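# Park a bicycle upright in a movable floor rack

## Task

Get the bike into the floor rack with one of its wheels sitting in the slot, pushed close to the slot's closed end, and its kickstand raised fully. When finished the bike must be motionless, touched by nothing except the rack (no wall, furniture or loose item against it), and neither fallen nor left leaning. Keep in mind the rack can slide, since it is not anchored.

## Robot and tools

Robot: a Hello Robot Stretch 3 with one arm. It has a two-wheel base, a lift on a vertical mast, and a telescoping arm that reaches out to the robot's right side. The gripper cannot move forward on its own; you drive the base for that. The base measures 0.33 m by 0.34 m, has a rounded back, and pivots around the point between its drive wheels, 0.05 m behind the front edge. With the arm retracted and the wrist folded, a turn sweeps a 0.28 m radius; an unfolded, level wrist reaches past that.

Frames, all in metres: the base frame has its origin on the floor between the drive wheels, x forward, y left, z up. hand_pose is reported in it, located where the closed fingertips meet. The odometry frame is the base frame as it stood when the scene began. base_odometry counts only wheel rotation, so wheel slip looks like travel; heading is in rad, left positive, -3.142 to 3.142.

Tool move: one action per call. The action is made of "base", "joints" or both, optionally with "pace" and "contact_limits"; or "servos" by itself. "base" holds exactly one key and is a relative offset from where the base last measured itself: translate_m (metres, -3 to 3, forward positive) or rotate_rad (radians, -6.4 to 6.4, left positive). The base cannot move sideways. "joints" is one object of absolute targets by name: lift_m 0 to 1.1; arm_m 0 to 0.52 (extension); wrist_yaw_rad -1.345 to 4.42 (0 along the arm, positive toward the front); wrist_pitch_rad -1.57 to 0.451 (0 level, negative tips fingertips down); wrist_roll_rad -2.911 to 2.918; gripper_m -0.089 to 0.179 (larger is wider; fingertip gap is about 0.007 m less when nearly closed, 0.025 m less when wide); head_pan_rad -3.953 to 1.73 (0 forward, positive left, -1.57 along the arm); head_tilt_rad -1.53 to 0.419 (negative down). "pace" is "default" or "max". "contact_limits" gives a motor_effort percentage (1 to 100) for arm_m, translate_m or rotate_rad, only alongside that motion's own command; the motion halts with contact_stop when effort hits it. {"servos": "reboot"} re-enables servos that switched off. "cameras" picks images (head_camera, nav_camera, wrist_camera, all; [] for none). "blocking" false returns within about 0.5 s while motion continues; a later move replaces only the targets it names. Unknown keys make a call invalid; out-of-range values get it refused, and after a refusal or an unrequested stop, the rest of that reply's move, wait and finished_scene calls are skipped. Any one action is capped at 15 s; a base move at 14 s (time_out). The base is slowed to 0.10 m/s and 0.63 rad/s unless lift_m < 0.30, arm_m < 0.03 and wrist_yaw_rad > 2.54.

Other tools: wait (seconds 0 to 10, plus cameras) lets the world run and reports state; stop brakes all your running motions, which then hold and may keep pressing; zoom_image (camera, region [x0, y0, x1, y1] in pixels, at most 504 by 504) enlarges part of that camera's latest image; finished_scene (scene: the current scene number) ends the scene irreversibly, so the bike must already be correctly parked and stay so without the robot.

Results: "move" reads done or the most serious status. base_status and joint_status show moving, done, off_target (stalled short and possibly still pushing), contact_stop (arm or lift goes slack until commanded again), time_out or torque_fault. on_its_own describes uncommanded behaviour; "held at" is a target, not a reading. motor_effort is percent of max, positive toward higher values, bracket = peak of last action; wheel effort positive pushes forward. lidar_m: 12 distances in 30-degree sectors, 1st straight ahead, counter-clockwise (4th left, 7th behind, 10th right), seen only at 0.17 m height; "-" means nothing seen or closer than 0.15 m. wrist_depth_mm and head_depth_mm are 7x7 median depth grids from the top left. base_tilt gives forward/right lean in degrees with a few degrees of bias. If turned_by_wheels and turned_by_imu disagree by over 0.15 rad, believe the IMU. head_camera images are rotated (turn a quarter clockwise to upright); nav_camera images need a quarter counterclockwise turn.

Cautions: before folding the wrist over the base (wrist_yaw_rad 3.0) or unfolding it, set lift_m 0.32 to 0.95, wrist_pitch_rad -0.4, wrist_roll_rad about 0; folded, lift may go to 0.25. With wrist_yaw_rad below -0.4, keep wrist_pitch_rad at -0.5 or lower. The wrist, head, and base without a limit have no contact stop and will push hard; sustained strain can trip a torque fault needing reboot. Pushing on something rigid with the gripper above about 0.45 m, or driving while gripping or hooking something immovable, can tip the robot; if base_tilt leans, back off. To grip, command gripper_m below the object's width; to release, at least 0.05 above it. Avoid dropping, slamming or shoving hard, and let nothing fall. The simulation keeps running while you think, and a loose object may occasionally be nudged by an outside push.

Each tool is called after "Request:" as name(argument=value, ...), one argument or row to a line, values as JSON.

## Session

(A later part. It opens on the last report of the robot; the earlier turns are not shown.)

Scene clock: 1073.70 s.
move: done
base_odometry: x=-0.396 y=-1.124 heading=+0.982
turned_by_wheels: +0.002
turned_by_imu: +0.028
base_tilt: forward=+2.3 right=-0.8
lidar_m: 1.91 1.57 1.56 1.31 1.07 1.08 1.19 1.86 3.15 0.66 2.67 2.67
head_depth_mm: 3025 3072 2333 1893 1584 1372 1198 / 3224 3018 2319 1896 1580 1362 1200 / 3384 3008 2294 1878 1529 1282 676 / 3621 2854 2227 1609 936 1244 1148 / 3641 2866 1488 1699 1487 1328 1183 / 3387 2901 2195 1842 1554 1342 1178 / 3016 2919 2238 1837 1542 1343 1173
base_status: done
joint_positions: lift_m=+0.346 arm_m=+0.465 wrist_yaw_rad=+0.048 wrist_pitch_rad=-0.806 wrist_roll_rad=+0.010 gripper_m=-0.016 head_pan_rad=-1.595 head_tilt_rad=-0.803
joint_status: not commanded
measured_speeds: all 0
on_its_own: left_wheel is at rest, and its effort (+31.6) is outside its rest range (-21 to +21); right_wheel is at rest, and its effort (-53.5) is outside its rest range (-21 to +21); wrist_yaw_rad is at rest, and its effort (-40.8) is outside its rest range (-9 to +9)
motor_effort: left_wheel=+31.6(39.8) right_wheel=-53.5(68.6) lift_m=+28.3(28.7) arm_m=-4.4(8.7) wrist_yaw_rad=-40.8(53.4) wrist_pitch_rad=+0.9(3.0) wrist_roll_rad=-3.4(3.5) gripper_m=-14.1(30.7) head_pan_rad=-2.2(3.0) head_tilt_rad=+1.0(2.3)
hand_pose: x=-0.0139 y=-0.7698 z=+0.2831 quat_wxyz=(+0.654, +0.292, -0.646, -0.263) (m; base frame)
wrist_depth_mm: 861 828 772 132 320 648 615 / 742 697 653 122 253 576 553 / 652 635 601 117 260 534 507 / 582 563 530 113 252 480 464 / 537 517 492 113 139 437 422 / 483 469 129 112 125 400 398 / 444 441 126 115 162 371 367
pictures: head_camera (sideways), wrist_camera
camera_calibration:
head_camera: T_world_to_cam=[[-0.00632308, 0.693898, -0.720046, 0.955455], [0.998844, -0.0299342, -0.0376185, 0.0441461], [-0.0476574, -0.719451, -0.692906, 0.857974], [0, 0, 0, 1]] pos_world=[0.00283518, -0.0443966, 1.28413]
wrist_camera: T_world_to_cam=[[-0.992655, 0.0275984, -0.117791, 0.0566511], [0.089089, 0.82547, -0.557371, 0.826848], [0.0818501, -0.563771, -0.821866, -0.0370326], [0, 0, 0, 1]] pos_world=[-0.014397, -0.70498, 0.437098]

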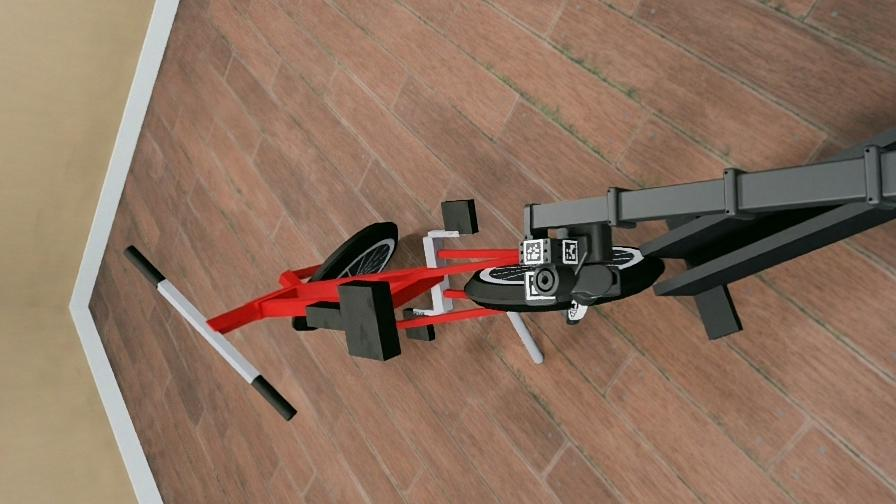

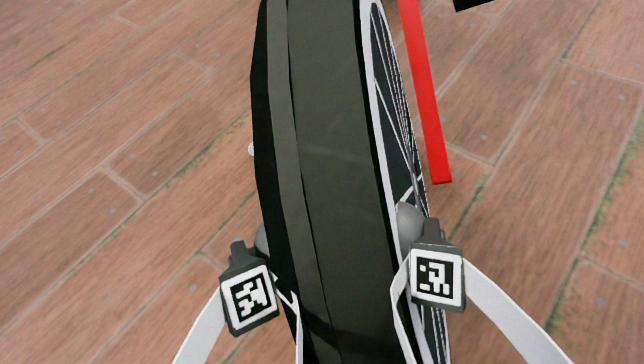

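Request:
move(
  base={"translate_m": 0.025},
  cameras=[],
)

Request:
move(
  joints={"arm_m": 0.425},
  cameras=["wrist_camera", "head_camera"],
)

Scene clock: 1107.03 s.
move: done
base_odometry: x=-0.382 y=-1.103 heading=+0.981
turned_by_wheels: -0.001
turned_by_imu: -0.010
base_tilt: forward=+2.3 right=-0.9
lidar_m: 1.91 1.56 1.54 1.34 1.08 1.10 1.21 1.88 3.17 0.66 2.66 2.65
head_depth_mm: 2984 3076 2336 1891 1585 1359 1195 / 3184 3045 2328 1873 1580 1361 1188 / 3377 3041 2299 1873 1544 809 677 / 3595 2927 2163 1591 931 1271 1168 / 3697 2926 1501 1767 1533 1351 1183 / 3367 2954 2257 1834 1543 1345 1179 / 3027 2930 2243 1823 1548 1335 1177
base_status: done
joint_positions: lift_m=+0.346 arm_m=+0.465 wrist_yaw_rad=+0.083 wrist_pitch_rad=-0.815 wrist_roll_rad=+0.010 gripper_m=-0.016 head_pan_rad=-1.595 head_tilt_rad=-0.803
joint_status: not commanded
measured_speeds: all 0
on_its_own: wrist_yaw_rad is held at +0.106, not at your +0.000, by its stall guard, which is not easing now; right_wheel is at rest, and its effort (+29.0) is outside its rest range (-21 to +21); wrist_yaw_rad is at rest, and its effort (+19.3) is outside its rest range (-9 to +9)
motor_effort: left_wheel=-12.9(17.5) right_wheel=+29.0(30.0) lift_m=+16.7(21.4) arm_m=+15.4(15.4) wrist_yaw_rad=+19.3(20.9) wrist_pitch_rad=+2.3(3.3) wrist_roll_rad=-3.5(4.4) gripper_m=-14.0(15.4) head_pan_rad=-2.1(3.0) head_tilt_rad=+0.8(2.0)
hand_pose: x=-0.0084 y=-0.7676 z=+0.2817 quat_wxyz=(+0.657, +0.306, -0.640, -0.255) (m; base frame)
wrist_depth_mm: 857 792 769 124 214 643 611 / 739 696 671 118 177 587 556 / 649 624 591 113 123 536 515 / 573 563 531 111 120 481 462 / 520 503 496 110 119 436 424 / 482 461 444 128 118 124 397 / 437 431 401 114 120 378 371
pictures: none
No camera images: "cameras" was empty.

Scene clock: 1108.40 s.
move: done
base_odometry: x=-0.382 y=-1.103 heading=+0.982
turned_by_wheels: +0.001
turned_by_imu: +0.001
base_tilt: forward=+2.3 right=-0.7
lidar_m: 1.91 1.55 1.55 1.33 1.08 1.10 1.21 1.88 3.18 0.63 2.67 2.65
head_depth_mm: 3025 3075 2335 1887 1570 1368 1201 / 3192 3035 2334 1881 1574 1363 1200 / 3387 2991 2293 1870 1582 808 689 / 3614 2858 1843 1567 909 1235 1170 / 3629 2949 2119 1746 1515 1341 1179 / 3389 2955 2189 1842 1553 1337 1179 / 3013 2899 2251 1823 1551 1339 1176
base_status: not commanded
joint_positions: lift_m=+0.346 arm_m=+0.425 wrist_yaw_rad=+0.100 wrist_pitch_rad=-0.817 wrist_roll_rad=+0.005 gripper_m=-0.016 head_pan_rad=-1.595 head_tilt_rad=-0.803
joint_status: all done
measured_speeds: all 0
on_its_own: wrist_yaw_rad is held at +0.106, not at your +0.000, by its stall guard, which is not easing now
motor_effort: left_wheel=+0.4(13.3) right_wheel=+1.5(29.5) lift_m=+39.6(39.6) arm_m=-24.1(26.1) wrist_yaw_rad=+5.6(20.7) wrist_pitch_rad=+2.6(3.9) wrist_roll_rad=-1.9(3.8) gripper_m=-14.6(15.3) head_pan_rad=-2.3(3.0) head_tilt_rad=+1.4(1.7)
hand_pose: x=-0.0059 y=-0.7270 z=+0.2814 quat_wxyz=(+0.661, +0.312, -0.635, -0.249) (m; base frame)
wrist_depth_mm: 811 769 722 120 163 623 625 / 712 686 647 117 177 574 556 / 636 615 587 114 130 520 499 / 582 547 521 113 144 469 453 / 518 501 492 116 128 435 422 / 471 457 437 122 125 400 400 / 431 424 394 121 136 366 369
pictures: head_camera (sideways), wrist_camera
camera_calibration:
head_camera: T_world_to_cam=[[-0.00632302, 0.693897, -0.720047, 0.955456], [0.998844, -0.0299344, -0.0376185, 0.0441461], [-0.0476575, -0.719452, -0.692905, 0.857972], [0, 0, 0, 1]] pos_world=[0.00283517, -0.0443967, 1.28413]
wrist_camera: T_world_to_cam=[[-0.993168, -0.0261073, -0.113735, 0.0230729], [0.0408923, 0.834986, -0.54875, 0.793998], [0.109294, -0.549651, -0.828214, -0.00275984], [0, 0, 0, 1]] pos_world=[-0.0092515, -0.663892, 0.436045]

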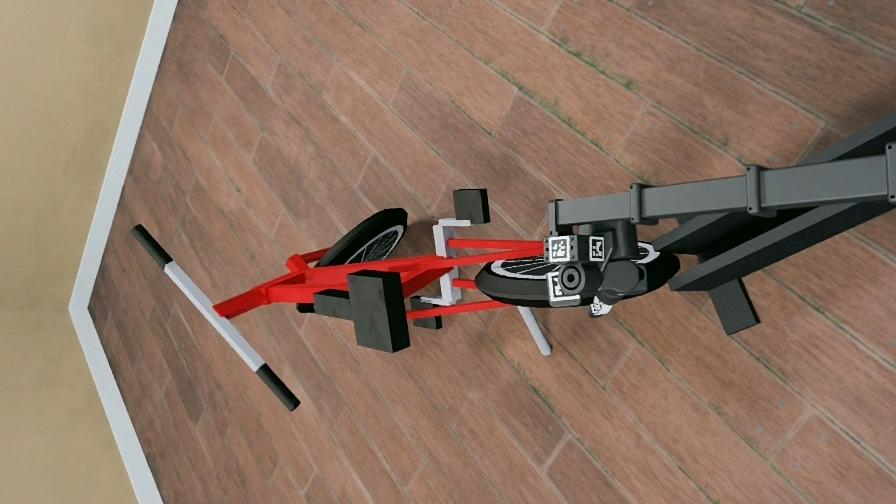

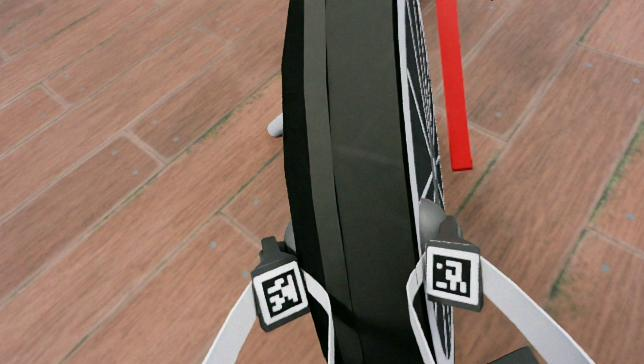

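Request:
move(
  joints={"arm_m": 0.385, "lift_m": 0.33},
  cameras=["wrist_camera", "head_camera"],
)

Scene clock: 1113.50 s.
move: contact_stop
base_odometry: x=-0.382 y=-1.103 heading=+0.982
turned_by_wheels: +0.000
turned_by_imu: -0.001
base_tilt: forward=+2.3 right=-0.8
lidar_m: 1.91 1.55 1.54 1.34 1.08 1.10 1.21 1.88 3.17 0.61 2.67 2.65
head_depth_mm: 2983 3097 2342 1890 1579 1372 1202 / 3206 3054 2306 1894 1576 1365 1194 / 3452 2982 2290 1862 1571 1286 713 / 3594 2858 1686 1556 1208 1187 1152 / 3720 2932 2197 1709 1516 1344 1183 / 3361 2947 2182 1831 1557 1345 1175 / 3064 2944 2234 1826 1541 1331 1172
base_status: not commanded
joint_positions: lift_m=+0.328 arm_m=+0.385 wrist_yaw_rad=+0.101 wrist_pitch_rad=-0.776 wrist_roll_rad=+0.002 gripper_m=-0.016 head_pan_rad=-1.595 head_tilt_rad=-0.803
joint_status: lift_m contact_stop (moved -0.018 of -0.016); the others done
measured_speeds: translate_m=+0.000 rotate_rad=+0.000 lift_m=-0.001 arm_m=+0.000 wrist_yaw_rad=+0.000 wrist_pitch_rad=+0.000 wrist_roll_rad=+0.000 head_pan_rad=+0.000 head_tilt_rad=+0.000
on_its_own: wrist_yaw_rad is held at +0.106, not at your +0.000, by its stall guard, which is not easing now; lift_m is slack since a contact_stop
motor_effort: left_wheel=+1.5(1.8) right_wheel=-0.7(1.5) lift_m=+27.8(39.1) arm_m=-22.5(26.9) wrist_yaw_rad=+4.5(6.6) wrist_pitch_rad=-4.5(8.6) wrist_roll_rad=-0.6(1.9) gripper_m=-14.6(14.9) head_pan_rad=-2.3(2.7) head_tilt_rad=+0.6(1.9)
hand_pose: x=-0.0049 y=-0.6952 z=+0.2703 quat_wxyz=(+0.667, +0.300, -0.640, -0.235) (m; base frame)
wrist_depth_mm: 856 832 775 119 149 666 624 / 731 706 673 116 174 589 546 / 635 612 590 113 148 517 498 / 574 553 521 113 137 474 451 / 512 499 477 116 126 434 421 / 469 455 424 122 124 386 388 / 425 411 388 121 137 364 357
pictures: head_camera (sideways), wrist_camera
camera_calibration:
head_camera: T_world_to_cam=[[-0.00632734, 0.693823, -0.720118, 0.955549], [0.998844, -0.0299345, -0.0376179, 0.0441453], [-0.0476566, -0.719523, -0.692832, 0.857877], [0, 0, 0, 1]] pos_world=[0.00283529, -0.0443985, 1.28413]
wrist_camera: T_world_to_cam=[[-0.992862, -0.034315, -0.114222, 0.0180635], [0.0389672, 0.811817, -0.58261, 0.754322], [0.112719, -0.582902, -0.804686, -0.0240109], [0, 0, 0, 1]] pos_world=[-0.00875277, -0.625748, 0.422218]

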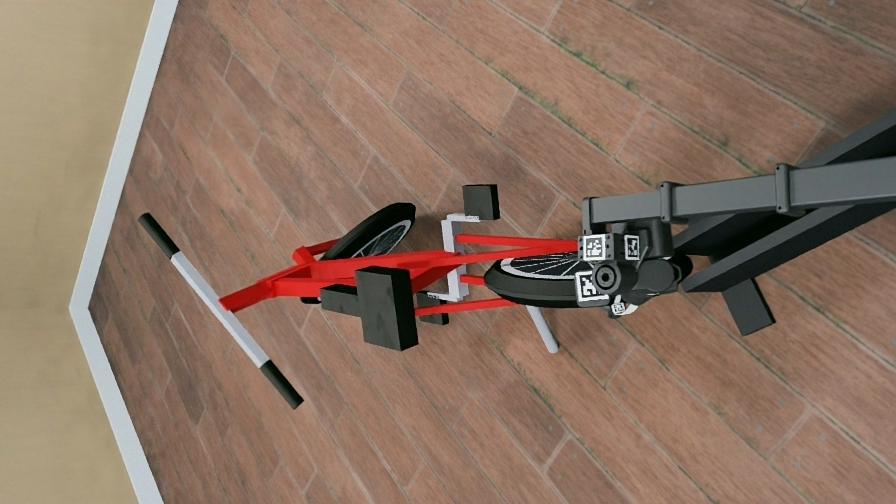

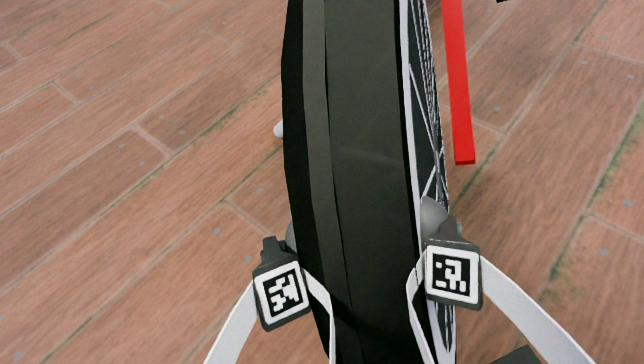

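Request:
move(
  joints={"arm_m": 0.345, "lift_m": 0.328},
  cameras=["wrist_camera", "head_camera", "nav_camera"],
)

Scene clock: 1118.13 s.
move: done
base_odometry: x=-0.382 y=-1.103 heading=+0.982
turned_by_wheels: +0.000
turned_by_imu: -0.001
base_tilt: forward=+2.3 right=-0.8
lidar_m: 1.91 1.55 1.54 1.34 1.08 1.10 1.21 1.88 3.17 0.57 2.66 2.64
head_depth_mm: 2998 3086 2346 1895 1587 1370 1199 / 3213 3033 2335 1873 1576 1359 1198 / 3427 3013 2328 1832 1576 1276 709 / 3545 2869 1609 1521 1226 893 1143 / 3660 2953 2273 1702 1518 1325 1181 / 3377 2953 2195 1846 1541 1333 1177 / 3056 2882 2253 1820 1540 1334 1165
base_status: not commanded
joint_positions: lift_m=+0.328 arm_m=+0.345 wrist_yaw_rad=+0.097 wrist_pitch_rad=-0.779 wrist_roll_rad=+0.002 gripper_m=-0.016 head_pan_rad=-1.595 head_tilt_rad=-0.803
joint_status: all done
measured_speeds: all 0
on_its_own: wrist_yaw_rad is held at +0.106, not at your +0.000, by its stall guard, which is not easing now
motor_effort: left_wheel=+1.8(2.1) right_wheel=-1.5(1.8) lift_m=+31.4(38.3) arm_m=-22.9(28.7) wrist_yaw_rad=+8.1(9.0) wrist_pitch_rad=-4.1(7.3) wrist_roll_rad=-0.5(0.9) gripper_m=-15.1(15.4) head_pan_rad=-2.3(2.6) head_tilt_rad=+1.2(1.9)
hand_pose: x=-0.0056 y=-0.6547 z=+0.2696 quat_wxyz=(+0.666, +0.300, -0.641, -0.237) (m; base frame)
wrist_depth_mm: 863 828 803 116 157 653 607 / 716 694 681 114 152 581 552 / 637 620 597 112 122 510 505 / 565 555 528 114 132 470 452 / 518 486 480 115 126 432 416 / 473 447 433 126 125 388 389 / 428 418 383 123 139 102 357
pictures: head_camera (sideways), nav_camera (sideways), wrist_camera
camera_calibration:
head_camera: T_world_to_cam=[[-0.00632734, 0.693823, -0.720118, 0.955549], [0.998844, -0.0299345, -0.0376179, 0.0441453], [-0.0476566, -0.719523, -0.692832, 0.857877], [0, 0, 0, 1]] pos_world=[0.00283529, -0.0443985, 1.28413]
nav_camera: T_world_to_cam=[[-0.0763016, -0.706961, 0.703125, -0.873773], [-0.996895, 0.0403138, -0.0676471, 0.140632], [0.0194782, -0.706103, -0.707841, 0.877561], [0, 0, 0, 1]] pos_world=[0.0564318, -0.00374405, 1.24506]
wrist_camera: T_world_to_cam=[[-0.993022, -0.0301097, -0.114019, 0.0213719], [0.0419868, 0.813228, -0.580429, 0.721451], [0.1102, -0.581166, -0.806289, 0.000656396], [0, 0, 0, 1]] pos_world=[-0.00914102, -0.585679, 0.421717]

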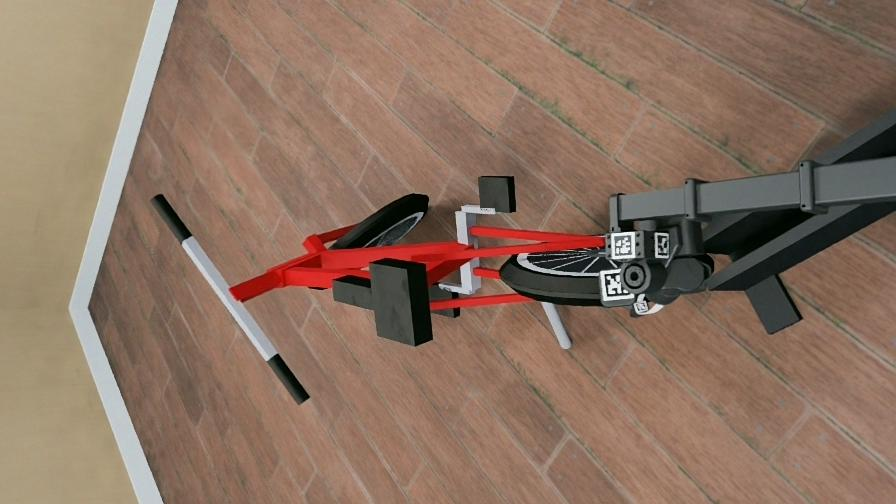

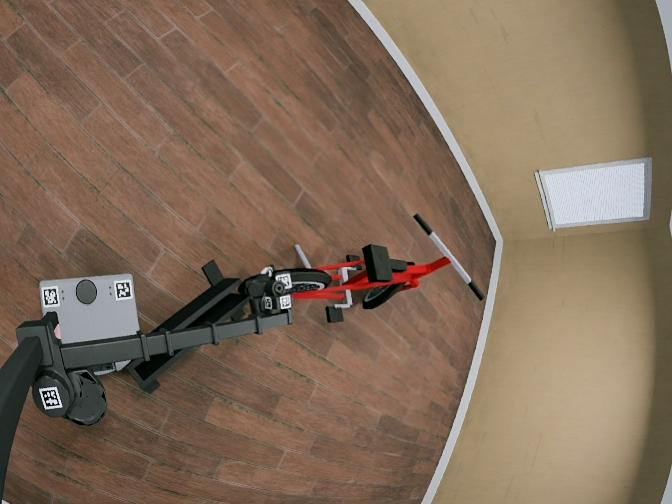

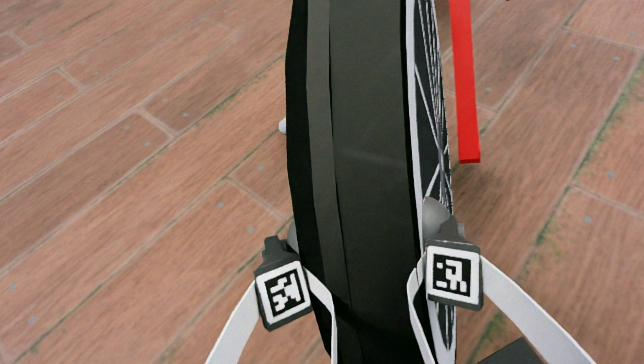

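Request:
move(
  joints={"gripper_m": 0.179},
  cameras=[],
)

Request:
move(
  joints={"lift_m": 0.6, "wrist_yaw_rad": 0},
  cameras=[],
)

Request:
move(
  joints={"arm_m": 0.0, "lift_m": 0.8, "wrist_pitch_rad": -1.4, "head_pan_rad": -1.7, "head_tilt_rad": -1.0},
  cameras=["wrist_camera", "head_camera", "nav_camera"],
)

Scene clock: 1129.87 s.
move: done
base_odometry: x=-0.382 y=-1.103 heading=+0.982
turned_by_wheels: +0.000
turned_by_imu: -0.002
base_tilt: forward=+2.3 right=-0.8
lidar_m: 1.91 1.56 1.55 1.33 1.08 1.10 1.21 1.88 3.18 0.57 2.67 2.65
head_depth_mm: 3026 3102 2348 1889 1585 1372 1198 / 3202 3048 2320 1874 1580 1362 1197 / 3384 3055 2321 1820 1564 1285 710 / 3574 2886 1619 1529 1221 892 1151 / 3663 2922 2274 1709 1528 1321 1182 / 3352 2932 2202 1827 1551 1343 1173 / 3009 2891 2253 1837 1552 1338 1180
base_status: not commanded
joint_positions: lift_m=+0.328 arm_m=+0.345 wrist_yaw_rad=+0.104 wrist_pitch_rad=-0.806 wrist_roll_rad=+0.002 gripper_m=+0.179 head_pan_rad=-1.595 head_tilt_rad=-0.803
joint_status: all done
measured_speeds: all 0
on_its_own: wrist_yaw_rad is held at +0.106, not at your +0.000, by its stall guard, which is not easing now
motor_effort: left_wheel=+0.0(2.0) right_wheel=+3.0(3.6) lift_m=+23.1(31.5) arm_m=+19.2(19.4) wrist_yaw_rad=+1.6(15.7) wrist_pitch_rad=+1.0(4.3) wrist_roll_rad=-0.6(0.9) gripper_m=+0.1(83.0) head_pan_rad=-2.2(2.7) head_tilt_rad=+1.2(1.8)
hand_pose: x=-0.0049 y=-0.6492 z=+0.2652 quat_wxyz=(+0.664, +0.311, -0.635, -0.244) (m; base frame)
wrist_depth_mm: 796 768 747 115 123 620 599 / 706 670 651 114 133 554 533 / 620 596 571 111 127 496 489 / 550 538 510 113 124 473 450 / 497 479 475 116 144 427 130 / 472 142 431 121 130 398 114 / 424 121 400 385 136 366 356
pictures: none
No camera images: "cameras" was empty.

Scene clock: 1133.17 s.
move: done
base_odometry: x=-0.382 y=-1.103 heading=+0.982
turned_by_wheels: +0.000
turned_by_imu: -0.001
base_tilt: forward=+2.3 right=-0.8
lidar_m: 1.91 1.56 1.54 1.34 1.08 1.10 1.21 1.88 3.17 0.57 2.66 2.65
head_depth_mm: 2977 3107 2334 1900 1580 1371 1203 / 3230 3013 2292 1891 1585 1310 431 / 3460 2957 2306 1812 590 549 1084 / 3654 2850 1626 1136 716 1194 1147 / 3692 2959 2269 1719 1493 1343 1181 / 3385 2948 2198 1853 1551 1330 1178 / 3036 2904 2237 1839 1545 1341 1165
base_status: not commanded
joint_positions: lift_m=+0.600 arm_m=+0.345 wrist_yaw_rad=+0.002 wrist_pitch_rad=-0.807 wrist_roll_rad=+0.002 gripper_m=+0.179 head_pan_rad=-1.595 head_tilt_rad=-0.803
joint_status: all done
measured_speeds: all 0
motor_effort: left_wheel=+0.0(0.3) right_wheel=+2.6(3.3) lift_m=+28.3(30.4) arm_m=+13.4(19.2) wrist_yaw_rad=-1.3(4.5) wrist_pitch_rad=+1.2(1.7) wrist_roll_rad=-0.8(0.9) gripper_m=+0.1(1.6) head_pan_rad=-2.1(3.0) head_tilt_rad=+0.6(2.1)
hand_pose: x=-0.0213 y=-0.6499 z=+0.5371 quat_wxyz=(+0.650, +0.278, -0.650, -0.277) (m; base frame)
wrist_depth_mm: - - - 439 - - - / - - - 744 913 909 904 / - 985 948 880 581 834 806 / 929 869 847 495 762 767 750 / 814 824 766 375 719 718 129 / 782 141 715 359 656 637 114 / 712 121 664 620 602 614 578
pictures: none
No camera images: "cameras" was empty.

Scene clock: 1136.90 s.
move: done
base_odometry: x=-0.382 y=-1.103 heading=+0.982
turned_by_wheels: +0.000
turned_by_imu: -0.001
base_tilt: forward=+2.3 right=-0.8
lidar_m: 1.91 1.56 1.55 1.33 1.08 1.10 1.21 1.87 3.16 0.57 2.67 2.64
head_depth_mm: 2635 2199 1833 1596 293 - - / 2624 2177 1835 1602 292 305 1064 / 2608 2138 1818 1585 - 302 982 / 2600 2122 1766 1551 321 305 955 / 2448 1476 1478 1210 1240 1198 1102 / 2514 2083 1723 1562 1389 1244 1116 / 2519 2041 1789 1551 1376 1235 1119
base_status: not commanded
joint_positions: lift_m=+0.800 arm_m=+0.000 wrist_yaw_rad=+0.001 wrist_pitch_rad=-1.397 wrist_roll_rad=+0.002 gripper_m=+0.179 head_pan_rad=-1.695 head_tilt_rad=-0.988
joint_status: all done
measured_speeds: all 0
motor_effort: left_wheel=-0.1(0.3) right_wheel=+2.7(3.2) lift_m=+28.4(30.5) arm_m=-18.7(20.6) wrist_yaw_rad=-0.9(2.1) wrist_pitch_rad=-1.1(2.6) wrist_roll_rad=-0.6(0.9) gripper_m=+1.2(1.7) head_pan_rad=-2.3(4.4) head_tilt_rad=-5.8(7.7)
hand_pose: x=-0.0216 y=-0.1656 z=+0.6822 quat_wxyz=(+0.541, +0.455, -0.541, -0.455) (m; base frame)
wrist_depth_mm: 859 846 865 806 791 792 799 / 887 859 845 812 762 827 814 / 872 869 856 817 734 796 798 / 855 879 837 838 683 813 800 / 891 889 832 665 675 810 129 / 875 142 835 701 669 810 114 / 903 122 850 859 693 812 794
pictures: head_camera (sideways), nav_camera (sideways), wrist_camera
camera_calibration:
head_camera: T_world_to_cam=[[0.077801, 0.810559, -0.580466, 0.773068], [0.99174, -0.122474, -0.0380975, 0.0448039], [-0.101972, -0.572707, -0.813393, 1.01498], [0, 0, 0, 1]] pos_world=[-0.00107888, -0.0398412, 1.27603]
nav_camera: T_world_to_cam=[[-0.160911, -0.812035, 0.560987, -0.688057], [-0.986399, 0.151621, -0.0634612, 0.135103], [-0.0335247, -0.563569, -0.825389, 1.03073], [0, 0, 0, 1]] pos_world=[0.0571043, 0.00167841, 1.24532]
wrist_camera: T_world_to_cam=[[-0.991353, 0.119393, -0.0544536, 0.0513658], [0.119908, 0.992765, -0.00628556, 0.203585], [0.0533092, -0.0127606, -0.998497, 0.84332], [0, 0, 0, 1]] pos_world=[-0.0184466, -0.197483, 0.846129]

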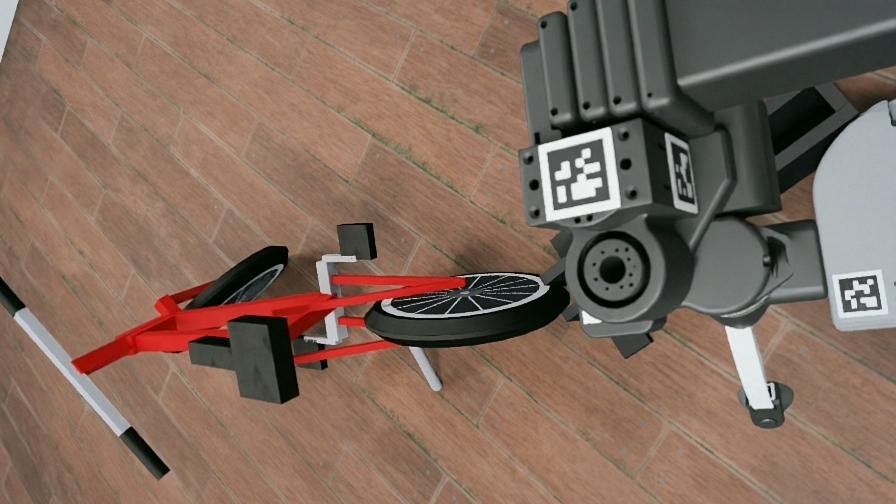

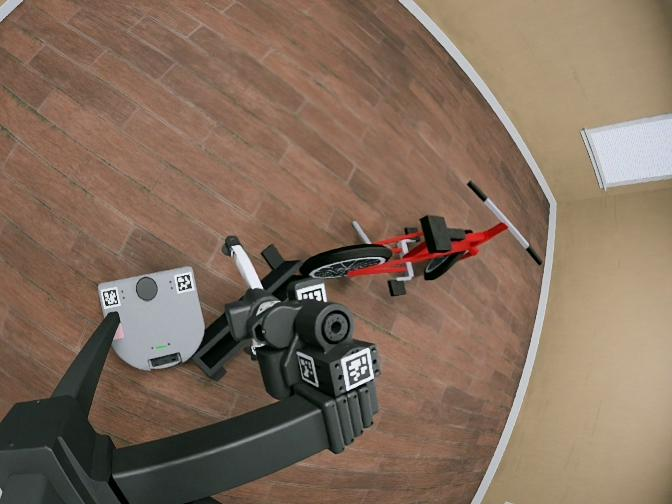

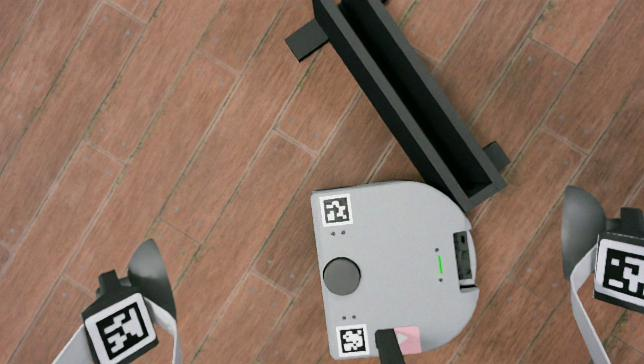

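Request:
move(
  base={"translate_m": 0.25},
  cameras=[],
)

Request:
move(
  base={"rotate_rad": -1.065},
  joints={"lift_m": 0.8, "wrist_pitch_rad": -1.54, "wrist_roll_rad": -1.65, "arm_m": 0.3, "head_pan_rad": -1.2, "head_tilt_rad": -0.9},
  cameras=["wrist_camera", "head_camera"],
)

Scene clock: 1159.13 s.
move: done
base_odometry: x=-0.243 y=-0.895 heading=+0.982
turned_by_wheels: +0.000
turned_by_imu: -0.001
base_tilt: forward=+2.3 right=-0.8
lidar_m: 1.72 1.39 1.39 1.53 1.28 1.26 1.41 2.21 0.63 1.12 2.46 2.45
head_depth_mm: 2652 2154 1829 1596 294 - - / 2634 2150 1826 1592 293 305 1147 / 2509 1629 1504 1328 - 301 985 / 2605 2064 1744 1573 321 305 954 / 2554 2071 1810 1578 1391 1192 1098 / 2524 2106 1795 1566 1383 1245 1122 / 2517 2074 1778 1548 1377 1237 1120
base_status: done
joint_positions: lift_m=+0.800 arm_m=+0.000 wrist_yaw_rad=+0.001 wrist_pitch_rad=-1.397 wrist_roll_rad=+0.002 gripper_m=+0.179 head_pan_rad=-1.695 head_tilt_rad=-0.988
joint_status: not commanded
measured_speeds: all 0
motor_effort: left_wheel=+2.6(8.3) right_wheel=+3.3(7.2) lift_m=+27.5(29.0) arm_m=-9.8(14.6) wrist_yaw_rad=-1.5(2.0) wrist_pitch_rad=-0.9(1.4) wrist_roll_rad=-0.7(0.8) gripper_m=+1.0(1.6) head_pan_rad=-2.1(2.9) head_tilt_rad=-5.9(6.8)
hand_pose: x=-0.0216 y=-0.1656 z=+0.6822 quat_wxyz=(+0.541, +0.455, -0.541, -0.455) (m; base frame)
wrist_depth_mm: 873 848 827 821 838 679 795 / 865 861 849 846 813 699 802 / 867 875 836 864 843 814 697 / 877 839 849 841 822 813 697 / 866 869 850 687 676 832 130 / 878 141 872 681 676 821 114 / 888 121 850 874 677 780 797
pictures: none
No camera images: "cameras" was empty.

Scene clock: 1162.57 s.
move: done
base_odometry: x=-0.243 y=-0.895 heading=-0.083
turned_by_wheels: -1.065
turned_by_imu: -1.059
base_tilt: forward=+2.3 right=-0.8
lidar_m: 2.48 2.46 1.74 1.40 1.39 1.51 1.28 1.26 1.41 2.16 0.64 0.96
head_depth_mm: 3108 2492 478 515 1484 1310 1164 / 3048 2483 2039 568 1449 1178 1166 / 3082 2453 2001 1622 1473 1223 1160 / 3024 2419 2004 1699 1471 1247 1152 / 3030 2404 1978 1675 1437 1263 1153 / 2953 2395 1960 1637 1375 1280 1142 / 3000 2378 1946 1425 1416 1271 1143
base_status: done
joint_positions: lift_m=+0.800 arm_m=+0.300 wrist_yaw_rad=+0.000 wrist_pitch_rad=-1.532 wrist_roll_rad=-1.645 gripper_m=+0.179 head_pan_rad=-1.205 head_tilt_rad=-0.902
joint_status: all done
measured_speeds: all 0
motor_effort: left_wheel=+5.9(10.4) right_wheel=-4.9(8.5) lift_m=+25.9(28.4) arm_m=+19.3(20.8) wrist_yaw_rad=+0.2(2.2) wrist_pitch_rad=-1.6(3.4) wrist_roll_rad=-1.6(4.9) gripper_m=+0.1(1.8) head_pan_rad=+2.6(3.7) head_tilt_rad=+1.7(4.2)
hand_pose: x=-0.0213 y=-0.4309 z=+0.6817 quat_wxyz=(+0.720, +0.693, +0.027, +0.025) (m; base frame)
wrist_depth_mm: 801 781 782 800 763 754 785 / 802 785 814 799 772 804 800 / 820 665 830 829 817 790 822 / 708 672 840 843 856 847 812 / 871 698 862 851 887 859 130 / 881 141 881 874 885 902 112 / 919 122 918 947 912 881 930
pictures: head_camera (sideways), wrist_camera
camera_calibration:
head_camera: T_world_to_cam=[[-0.293511, 0.703033, -0.647762, 0.863013], [0.934115, 0.354939, -0.0380371, 0.0450809], [0.203175, -0.616249, -0.760893, 0.94486], [0, 0, 0, 1]] pos_world=[0.0192211, -0.0404589, 1.27968]
wrist_camera: T_world_to_cam=[[-0.0527932, -0.998596, 0.00426903, -0.418423], [-0.98505, 0.0527781, 0.163988, -0.0777649], [-0.163983, 0.00445223, -0.986453, 0.834056], [0, 0, 0, 1]] pos_world=[0.0380787, -0.417445, 0.837296]

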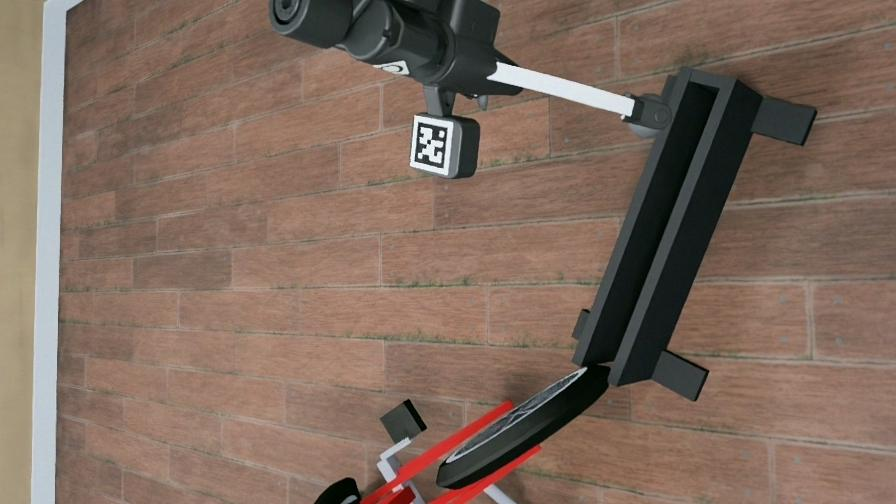

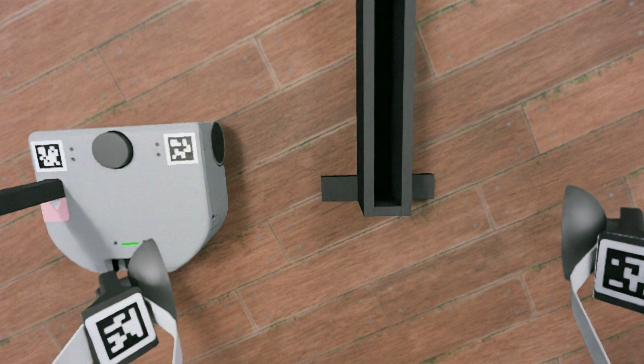

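Request:
move(
  base={"translate_m": 0.155},
  joints={"arm_m": 0.417, "lift_m": 0.4},
  cameras=["wrist_camera"],
)

Scene clock: 1176.57 s.
move: done
base_odometry: x=-0.089 y=-0.908 heading=-0.082
turned_by_wheels: +0.000
turned_by_imu: -0.002
base_tilt: forward=+2.3 right=-0.8
lidar_m: 2.33 2.31 1.81 1.46 1.45 1.58 1.42 1.41 1.56 2.40 0.56 1.10
head_depth_mm: 3105 2507 2029 1718 819 709 1128 / 3056 2457 2022 1700 903 1192 662 / 3012 2452 2014 1698 1442 1232 1161 / 2986 2452 1998 1686 1463 1250 1155 / 2984 2424 1983 1653 1383 1261 1148 / 2955 2395 1965 1566 1424 1279 1145 / 2923 2395 1569 1555 1436 1277 1138
base_status: done
joint_positions: lift_m=+0.400 arm_m=+0.417 wrist_yaw_rad=+0.000 wrist_pitch_rad=-1.532 wrist_roll_rad=-1.645 gripper_m=+0.179 head_pan_rad=-1.205 head_tilt_rad=-0.902
joint_status: all done
measured_speeds: all 0
motor_effort: left_wheel=+5.8(9.8) right_wheel=+1.9(6.1) lift_m=+23.1(24.5) arm_m=+13.8(20.4) wrist_yaw_rad=+0.6(2.0) wrist_pitch_rad=-1.3(2.3) wrist_roll_rad=-1.6(1.9) gripper_m=+0.4(1.6) head_pan_rad=+2.8(3.2) head_tilt_rad=+0.8(1.8)
hand_pose: x=-0.0213 y=-0.5478 z=+0.2817 quat_wxyz=(+0.720, +0.693, +0.027, +0.025) (m; base frame)
wrist_depth_mm: 413 412 416 407 408 403 404 / 418 420 418 411 411 412 419 / 429 443 434 381 432 429 427 / 441 452 445 364 435 440 434 / 458 461 460 377 449 452 130 / 429 141 471 454 470 465 114 / 407 121 476 471 466 474 474
pictures: wrist_camera
camera_calibration:
wrist_camera: T_world_to_cam=[[-0.0527714, -0.998598, 0.00420906, -0.533523], [-0.985051, 0.0527468, 0.163992, -0.00601396], [-0.163984, 0.00450794, -0.986453, 0.440028], [0, 0, 0, 1]] pos_world=[0.0380785, -0.534442, 0.437299]

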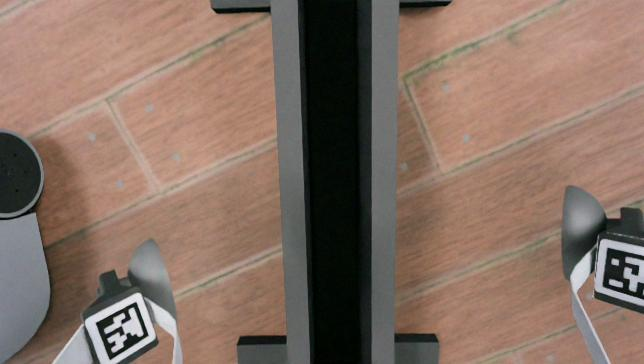

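Request:
move(
  base={"translate_m": 0.03},
  joints={"arm_m": 0.412, "lift_m": 0.216},
  cameras=[],
)

Request:
move(
  joints={"gripper_m": 0.045},
  cameras=[],
)

Request:
move(
  joints={"lift_m": 0.31},
  cameras=["wrist_camera", "head_camera"],
)

Scene clock: 1188.27 s.
move: done
base_odometry: x=-0.059 y=-0.910 heading=-0.082
turned_by_wheels: +0.000
turned_by_imu: -0.001
base_tilt: forward=+2.3 right=-0.8
lidar_m: 2.30 2.28 1.82 1.46 1.46 1.59 1.45 1.43 1.59 2.45 0.55 1.45
head_depth_mm: 3083 2471 2025 1717 1481 1181 1153 / 3050 2496 2015 1702 1460 991 790 / 3065 2471 2009 1693 1472 1217 1158 / 3041 2462 1987 1696 1463 1243 1158 / 2987 2424 1987 1652 1373 1276 1149 / 2954 2402 1966 1449 1424 1285 1142 / 2951 2362 1526 1569 1450 1274 1138
base_status: done
joint_positions: lift_m=+0.216 arm_m=+0.412 wrist_yaw_rad=+0.000 wrist_pitch_rad=-1.532 wrist_roll_rad=-1.645 gripper_m=+0.179 head_pan_rad=-1.205 head_tilt_rad=-0.902
joint_status: all done
measured_speeds: all 0
motor_effort: left_wheel=+5.0(9.6) right_wheel=+1.7(6.5) lift_m=+23.0(24.4) arm_m=-17.1(20.1) wrist_yaw_rad=-0.4(1.8) wrist_pitch_rad=-1.4(2.2) wrist_roll_rad=-1.7(1.9) gripper_m=+0.7(1.6) head_pan_rad=+2.5(3.4) head_tilt_rad=+0.9(1.6)
hand_pose: x=-0.0213 y=-0.5428 z=+0.0977 quat_wxyz=(+0.720, +0.693, +0.027, +0.025) (m; base frame)
wrist_depth_mm: 240 240 88 232 162 88 234 / 246 244 89 239 191 89 243 / 251 252 92 246 194 94 247 / 258 260 94 253 167 94 252 / 269 262 97 257 169 96 128 / 271 141 100 267 172 99 114 / 277 121 104 276 175 103 276
pictures: none
No camera images: "cameras" was empty.

Scene clock: 1190.17 s.
move: done
base_odometry: x=-0.059 y=-0.910 heading=-0.082
turned_by_wheels: +0.000
turned_by_imu: +0.000
base_tilt: forward=+2.3 right=-0.8
lidar_m: 2.31 2.29 1.83 1.47 1.46 1.58 1.46 1.43 1.59 2.44 0.55 1.45
head_depth_mm: 3039 2485 2034 1709 1487 1174 1149 / 3041 2456 2017 1697 1475 992 791 / 3037 2420 2016 1696 1472 1237 1152 / 3035 2412 1987 1689 1469 1243 1149 / 2946 2413 1975 1656 1377 1286 1149 / 2920 2396 1964 1439 1424 1278 1154 / 2947 2377 1536 1575 1440 1278 1145
base_status: not commanded
joint_positions: lift_m=+0.216 arm_m=+0.412 wrist_yaw_rad=+0.000 wrist_pitch_rad=-1.528 wrist_roll_rad=-1.646 gripper_m=+0.047 head_pan_rad=-1.205 head_tilt_rad=-0.902
joint_status: all done
measured_speeds: all 0
motor_effort: left_wheel=+5.1(5.3) right_wheel=+1.7(2.1) lift_m=+18.9(23.4) arm_m=-14.3(16.9) wrist_yaw_rad=+0.5(1.4) wrist_pitch_rad=-2.6(3.1) wrist_roll_rad=-1.3(1.8) gripper_m=-39.7(98.4) head_pan_rad=+2.6(3.2) head_tilt_rad=+0.6(1.5)
hand_pose: x=-0.0213 y=-0.5439 z=+0.0977 quat_wxyz=(+0.721, +0.692, +0.027, +0.026) (m; base frame)
wrist_depth_mm: 238 239 89 234 180 88 237 / 243 247 90 241 183 90 245 / 252 253 93 246 186 93 251 / 257 258 95 253 161 95 255 / 266 264 98 260 164 97 142 / 272 144 100 264 166 100 111 / 282 118 104 274 198 103 278
pictures: none
No camera images: "cameras" was empty.

Scene clock: 1191.87 s.
move: done
base_odometry: x=-0.059 y=-0.910 heading=-0.082
turned_by_wheels: +0.000
turned_by_imu: -0.001
base_tilt: forward=+2.3 right=-0.8
lidar_m: 2.30 2.28 1.83 1.47 1.46 1.59 1.46 1.43 0.51 0.49 0.51 1.45
head_depth_mm: 3061 2476 2018 1721 1433 1064 1148 / 3024 2455 2028 1700 916 1102 700 / 3050 2444 2008 1705 1477 1209 1158 / 3006 2445 2001 1693 1463 1202 1152 / 2995 2409 1974 1640 1367 1288 1145 / 2974 2409 1970 1443 1428 1280 1146 / 2919 2392 1519 1555 1437 1275 1145
base_status: not commanded
joint_positions: lift_m=+0.310 arm_m=+0.412 wrist_yaw_rad=+0.003 wrist_pitch_rad=-1.528 wrist_roll_rad=-1.657 gripper_m=+0.050 head_pan_rad=-1.205 head_tilt_rad=-0.902
joint_status: all done
measured_speeds: all 0
motor_effort: left_wheel=+1.7(5.1) right_wheel=+1.9(2.1) lift_m=+37.0(38.8) arm_m=-10.8(14.1) wrist_yaw_rad=-2.3(5.3) wrist_pitch_rad=-2.4(3.3) wrist_roll_rad=+2.1(2.6) gripper_m=-14.1(40.8) head_pan_rad=+2.4(3.0) head_tilt_rad=+1.2(1.2)
hand_pose: x=-0.0214 y=-0.5438 z=+0.1917 quat_wxyz=(+0.721, +0.692, +0.032, +0.031) (m; base frame)
wrist_depth_mm: 330 326 93 240 175 90 322 / 334 332 95 245 151 92 328 / 341 344 97 249 157 95 336 / 354 352 99 258 157 97 347 / 362 366 101 260 163 99 350 / 373 136 104 269 166 102 111 / 385 118 107 273 169 104 377
pictures: head_camera (sideways), wrist_camera
camera_calibration:
head_camera: T_world_to_cam=[[-0.293457, 0.702868, -0.647966, 0.863278], [0.934115, 0.35494, -0.0380364, 0.0450801], [0.203254, -0.616437, -0.760719, 0.944634], [0, 0, 0, 1]] pos_world=[0.0192237, -0.0404643, 1.27969]
wrist_camera: T_world_to_cam=[[-0.0378234, -0.999253, 0.00794011, -0.529852], [-0.985661, 0.0386141, 0.164263, 0.000745379], [-0.164447, -0.00161328, -0.986385, 0.347817], [0, 0, 0, 1]] pos_world=[0.0378913, -0.528923, 0.347166]

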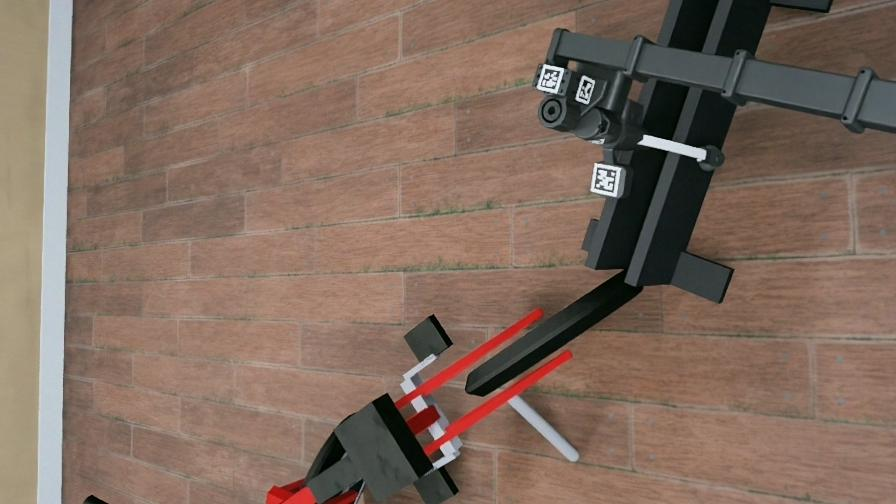

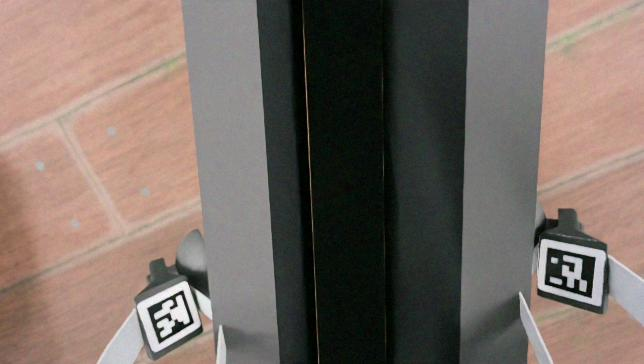

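Request:
move(
  base={"translate_m": -0.4},
  cameras=[],
)

Request:
move(
  base={"rotate_rad": 0.706},
  joints={"arm_m": 0.32},
  cameras=[],
)

Request:
move(
  base={"translate_m": 0.49},
  cameras=[],
)

Request:
move(
  base={"rotate_rad": -1.448},
  joints={"head_pan_rad": -0.45, "head_tilt_rad": -0.75},
  cameras=["head_camera", "wrist_camera"],
)

Request:
zoom_image(
  camera="head_camera",
  region=[400, 150, 800, 450],
)

Scene clock: 1216.83 s.
move: done
base_odometry: x=-0.457 y=-0.878 heading=-0.082
turned_by_wheels: +0.000
turned_by_imu: -0.002
base_tilt: forward=+2.3 right=-0.7
lidar_m: 2.67 2.65 1.64 1.32 1.31 1.33 1.08 1.06 1.19 1.83 3.42 0.78
head_depth_mm: 3008 2526 2059 1719 1437 1264 1161 / 3114 2479 2041 1713 917 1274 691 / 3126 2446 2021 1713 1471 1234 1157 / 3128 2444 2008 1697 1469 1242 1155 / 3106 2435 2000 1694 1476 1265 1151 / 3052 2403 1985 1683 1339 1281 1146 / 3032 2407 1959 1660 1387 1283 1144
base_status: done
joint_positions: lift_m=+0.310 arm_m=+0.412 wrist_yaw_rad=-0.002 wrist_pitch_rad=-1.534 wrist_roll_rad=-1.646 gripper_m=+0.049 head_pan_rad=-1.205 head_tilt_rad=-0.898
joint_status: not commanded
measured_speeds: all 0
motor_effort: left_wheel=+0.1(4.9) right_wheel=-2.3(11.4) lift_m=+24.8(37.3) arm_m=+2.2(6.0) wrist_yaw_rad=+1.4(4.0) wrist_pitch_rad=-1.0(5.3) wrist_roll_rad=-1.5(2.2) gripper_m=+0.7(15.0) head_pan_rad=+2.7(3.2) head_tilt_rad=-1.1(1.7)
hand_pose: x=-0.0213 y=-0.5424 z=+0.1918 quat_wxyz=(+0.719, +0.694, +0.027, +0.025) (m; base frame)
wrist_depth_mm: 329 331 322 321 207 323 322 / 337 335 333 328 202 330 333 / 345 347 318 337 196 337 339 / 354 355 332 193 330 347 349 / 370 368 362 359 152 357 359 / 379 375 129 371 128 359 364 / 390 385 127 379 379 378 375
pictures: none
No camera images: "cameras" was empty.

Scene clock: 1219.07 s.
move: done
base_odometry: x=-0.458 y=-0.878 heading=+0.623
turned_by_wheels: +0.706
turned_by_imu: +0.701
base_tilt: forward=+2.3 right=-0.8
lidar_m: 2.36 1.46 1.31 1.31 1.20 1.06 1.10 1.31 2.46 0.78 1.36 2.65
head_depth_mm: 3201 2515 2030 1724 1486 1152 1114 / 3145 2496 1979 1707 1393 861 704 / 3229 1733 1429 1417 1440 1232 1162 / 3099 2389 1946 1691 1468 1291 1146 / 3155 2413 1988 1695 1465 1284 1150 / 3105 2423 1972 1674 1449 1282 1146 / 2969 2383 1966 1674 1444 1273 1143
base_status: done
joint_positions: lift_m=+0.310 arm_m=+0.320 wrist_yaw_rad=+0.000 wrist_pitch_rad=-1.534 wrist_roll_rad=-1.646 gripper_m=+0.049 head_pan_rad=-1.205 head_tilt_rad=-0.898
joint_status: all done
measured_speeds: all 0
motor_effort: left_wheel=-3.0(7.5) right_wheel=+6.2(11.2) lift_m=+25.7(26.1) arm_m=-18.5(20.1) wrist_yaw_rad=+0.5(2.1) wrist_pitch_rad=-1.0(1.7) wrist_roll_rad=-1.5(1.8) gripper_m=+0.8(1.3) head_pan_rad=+2.5(3.2) head_tilt_rad=-0.7(1.8)
hand_pose: x=-0.0213 y=-0.4504 z=+0.1918 quat_wxyz=(+0.719, +0.694, +0.027, +0.026) (m; base frame)
wrist_depth_mm: 327 325 329 327 323 320 307 / 333 335 333 334 331 335 311 / 341 343 344 340 340 340 317 / 341 357 354 350 347 349 286 / 340 367 361 358 150 315 247 / 317 376 128 370 128 238 222 / 336 391 128 377 324 243 205
pictures: none
No camera images: "cameras" was empty.

Scene clock: 1225.07 s.
move: done
base_odometry: x=-0.060 y=-0.592 heading=+0.623
turned_by_wheels: +0.000
turned_by_imu: -0.001
base_tilt: forward=+2.3 right=-0.8
lidar_m: 2.08 1.29 1.16 1.16 1.39 1.54 1.53 1.87 0.86 1.07 2.46 2.19
head_depth_mm: 3289 2509 1951 1720 1483 1270 1165 / 3224 2499 2027 1699 1482 858 703 / 3193 2463 2011 1698 1475 1235 1161 / 3192 2449 2009 1690 1464 1296 1150 / 2933 2443 1983 1693 1471 1289 1154 / 2756 2396 1974 1669 1467 1279 1144 / 2498 2399 1976 1677 1441 1279 1141
base_status: done
joint_positions: lift_m=+0.310 arm_m=+0.320 wrist_yaw_rad=+0.000 wrist_pitch_rad=-1.534 wrist_roll_rad=-1.646 gripper_m=+0.049 head_pan_rad=-1.205 head_tilt_rad=-0.898
joint_status: not commanded
measured_speeds: all 0
motor_effort: left_wheel=+0.6(6.4) right_wheel=+5.4(10.3) lift_m=+28.9(28.9) arm_m=-14.3(18.6) wrist_yaw_rad=+0.3(1.8) wrist_pitch_rad=-0.9(1.7) wrist_roll_rad=-1.4(1.6) gripper_m=+0.6(1.2) head_pan_rad=+2.4(3.1) head_tilt_rad=-1.4(1.8)
hand_pose: x=-0.0213 y=-0.4504 z=+0.1918 quat_wxyz=(+0.719, +0.694, +0.027, +0.026) (m; base frame)
wrist_depth_mm: 333 330 322 325 325 322 321 / 338 337 336 334 332 334 330 / 343 344 345 342 343 340 341 / 341 360 350 352 349 353 343 / 335 367 361 355 151 353 360 / 323 372 129 375 128 364 368 / 331 393 127 382 376 377 383
pictures: none
No camera images: "cameras" was empty.

Scene clock: 1228.47 s.
move: done
base_odometry: x=-0.060 y=-0.592 heading=-0.825
turned_by_wheels: -1.448
turned_by_imu: -1.440
base_tilt: forward=+2.3 right=-0.8
lidar_m: 1.28 2.32 2.19 1.78 1.23 1.15 1.18 1.52 1.53 1.58 2.06 0.86
head_depth_mm: 3317 3481 2516 2002 1637 1320 1219 / 3289 3457 2511 1981 1657 1342 1216 / 3281 3367 2498 1967 1636 1384 1217 / 3293 3395 2483 1972 1515 1388 1209 / 3240 3305 2456 1617 1567 1383 1209 / 3267 3314 2433 1832 1609 1381 1195 / 3220 3333 1914 1936 1603 1365 1192
base_status: done
joint_positions: lift_m=+0.310 arm_m=+0.320 wrist_yaw_rad=+0.000 wrist_pitch_rad=-1.534 wrist_roll_rad=-1.646 gripper_m=+0.049 head_pan_rad=-0.456 head_tilt_rad=-0.754
joint_status: all done
measured_speeds: all 0
motor_effort: left_wheel=+5.6(10.5) right_wheel=-5.1(9.0) lift_m=+26.4(28.7) arm_m=-18.3(19.3) wrist_yaw_rad=+0.7(1.9) wrist_pitch_rad=-1.3(1.9) wrist_roll_rad=-1.4(1.7) gripper_m=+0.5(1.3) head_pan_rad=+2.6(4.3) head_tilt_rad=+1.6(2.7)
hand_pose: x=-0.0213 y=-0.4504 z=+0.1918 quat_wxyz=(+0.719, +0.694, +0.027, +0.026) (m; base frame)
wrist_depth_mm: 328 328 329 323 325 321 322 / 336 336 333 336 335 331 332 / 342 347 346 339 342 339 338 / 341 349 356 353 350 350 348 / 337 363 362 352 150 359 357 / 322 373 129 372 128 367 367 / 333 389 127 384 379 378 378
pictures: head_camera (sideways), wrist_camera
camera_calibration:
head_camera: T_world_to_cam=[[-0.600713, 0.26883, -0.752911, 1.00191], [0.446751, 0.893882, -0.0372779, 0.0470728], [0.662991, -0.358757, -0.657066, 0.807022], [0, 0, 0, 1]] pos_world=[0.0457844, -0.0218974, 1.28637]
wrist_camera: T_world_to_cam=[[-0.0522182, -0.998633, 0.00235751, -0.435448], [-0.985075, 0.0518967, 0.164114, 0.00319483], [-0.164012, 0.00624743, -0.986438, 0.351615], [0, 0, 0, 1]] pos_world=[0.038078, -0.437215, 0.347348]

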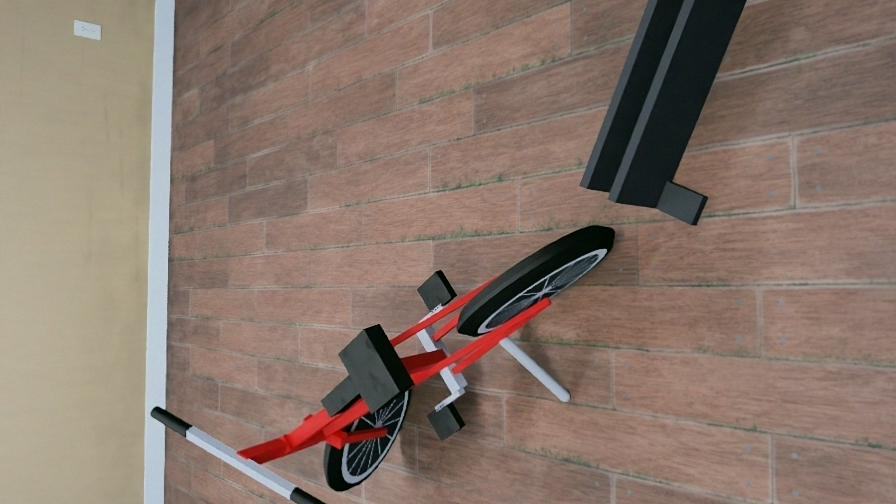

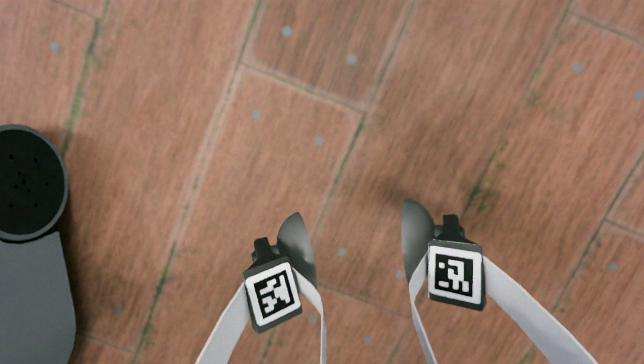

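Scaled by 1.260 from the camera's 896x504 image, which has a finer 1280x720 frame.

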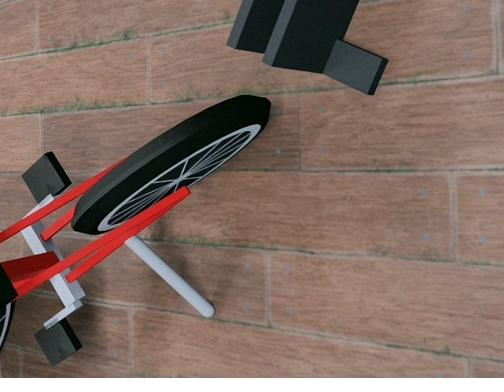

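Request:
move(
  joints={"head_pan_rad": -0.95, "head_tilt_rad": -0.85, "lift_m": 0.6, "gripper_m": 0.179, "arm_m": 0.1},
  cameras=["head_camera"],
)

Request:
zoom_image(
  camera="head_camera",
  region=[400, 0, 896, 504],
)

Scene clock: 1242.03 s.
move: done
base_odometry: x=-0.060 y=-0.592 heading=-0.825
turned_by_wheels: +0.000
turned_by_imu: -0.002
base_tilt: forward=+2.3 right=-0.8
lidar_m: 1.28 2.33 2.19 1.78 1.22 1.15 1.18 1.52 1.53 1.58 2.06 0.86
head_depth_mm: 1901 2041 2145 1823 1557 1341 453 / 2113 2334 2194 1826 1536 1336 1124 / 2422 2570 2194 1799 1435 1341 1116 / 2830 2757 2194 1786 1432 1325 1180 / 3288 2729 2156 1774 1432 1313 1174 / 3398 2722 2144 1771 1420 1317 1161 / 3288 2655 2132 1763 1447 1316 1163
base_status: not commanded
joint_positions: lift_m=+0.600 arm_m=+0.100 wrist_yaw_rad=+0.000 wrist_pitch_rad=-1.534 wrist_roll_rad=-1.647 gripper_m=+0.179 head_pan_rad=-0.944 head_tilt_rad=-0.839
joint_status: all done
measured_speeds: all 0
motor_effort: left_wheel=+5.6(5.9) right_wheel=-4.4(5.3) lift_m=+28.5(30.5) arm_m=-18.3(20.2) wrist_yaw_rad=+0.4(1.7) wrist_pitch_rad=-1.0(2.0) wrist_roll_rad=-1.3(1.6) gripper_m=+0.6(83.2) head_pan_rad=-2.5(4.1) head_tilt_rad=-4.9(8.1)
hand_pose: x=-0.0213 y=-0.2304 z=+0.4818 quat_wxyz=(+0.719, +0.694, +0.028, +0.026) (m; base frame)
wrist_depth_mm: 599 586 591 602 581 597 604 / 606 620 615 625 609 607 622 / 631 480 477 620 626 619 619 / 639 489 483 636 645 628 636 / 443 498 495 650 658 647 129 / 680 141 517 675 689 673 114 / 714 121 718 702 698 684 701
pictures: head_camera (sideways)
camera_calibration:
head_camera: T_world_to_cam=[[-0.440084, 0.569266, -0.694451, 0.924746], [0.812381, 0.581899, -0.0378145, 0.0455369], [0.382574, -0.5808, -0.718546, 0.888696], [0, 0, 0, 1]] pos_world=[0.0299806, -0.0367696, 1.28248]

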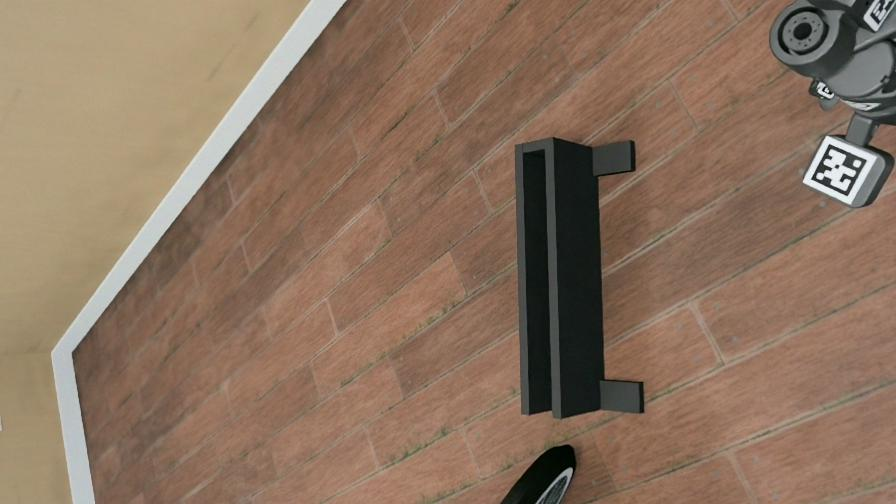

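Scaled by 1.000.

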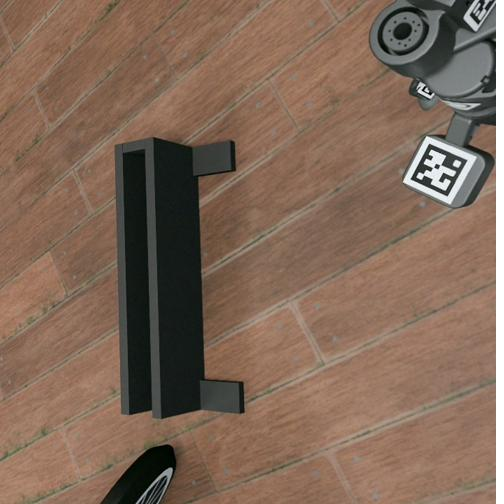

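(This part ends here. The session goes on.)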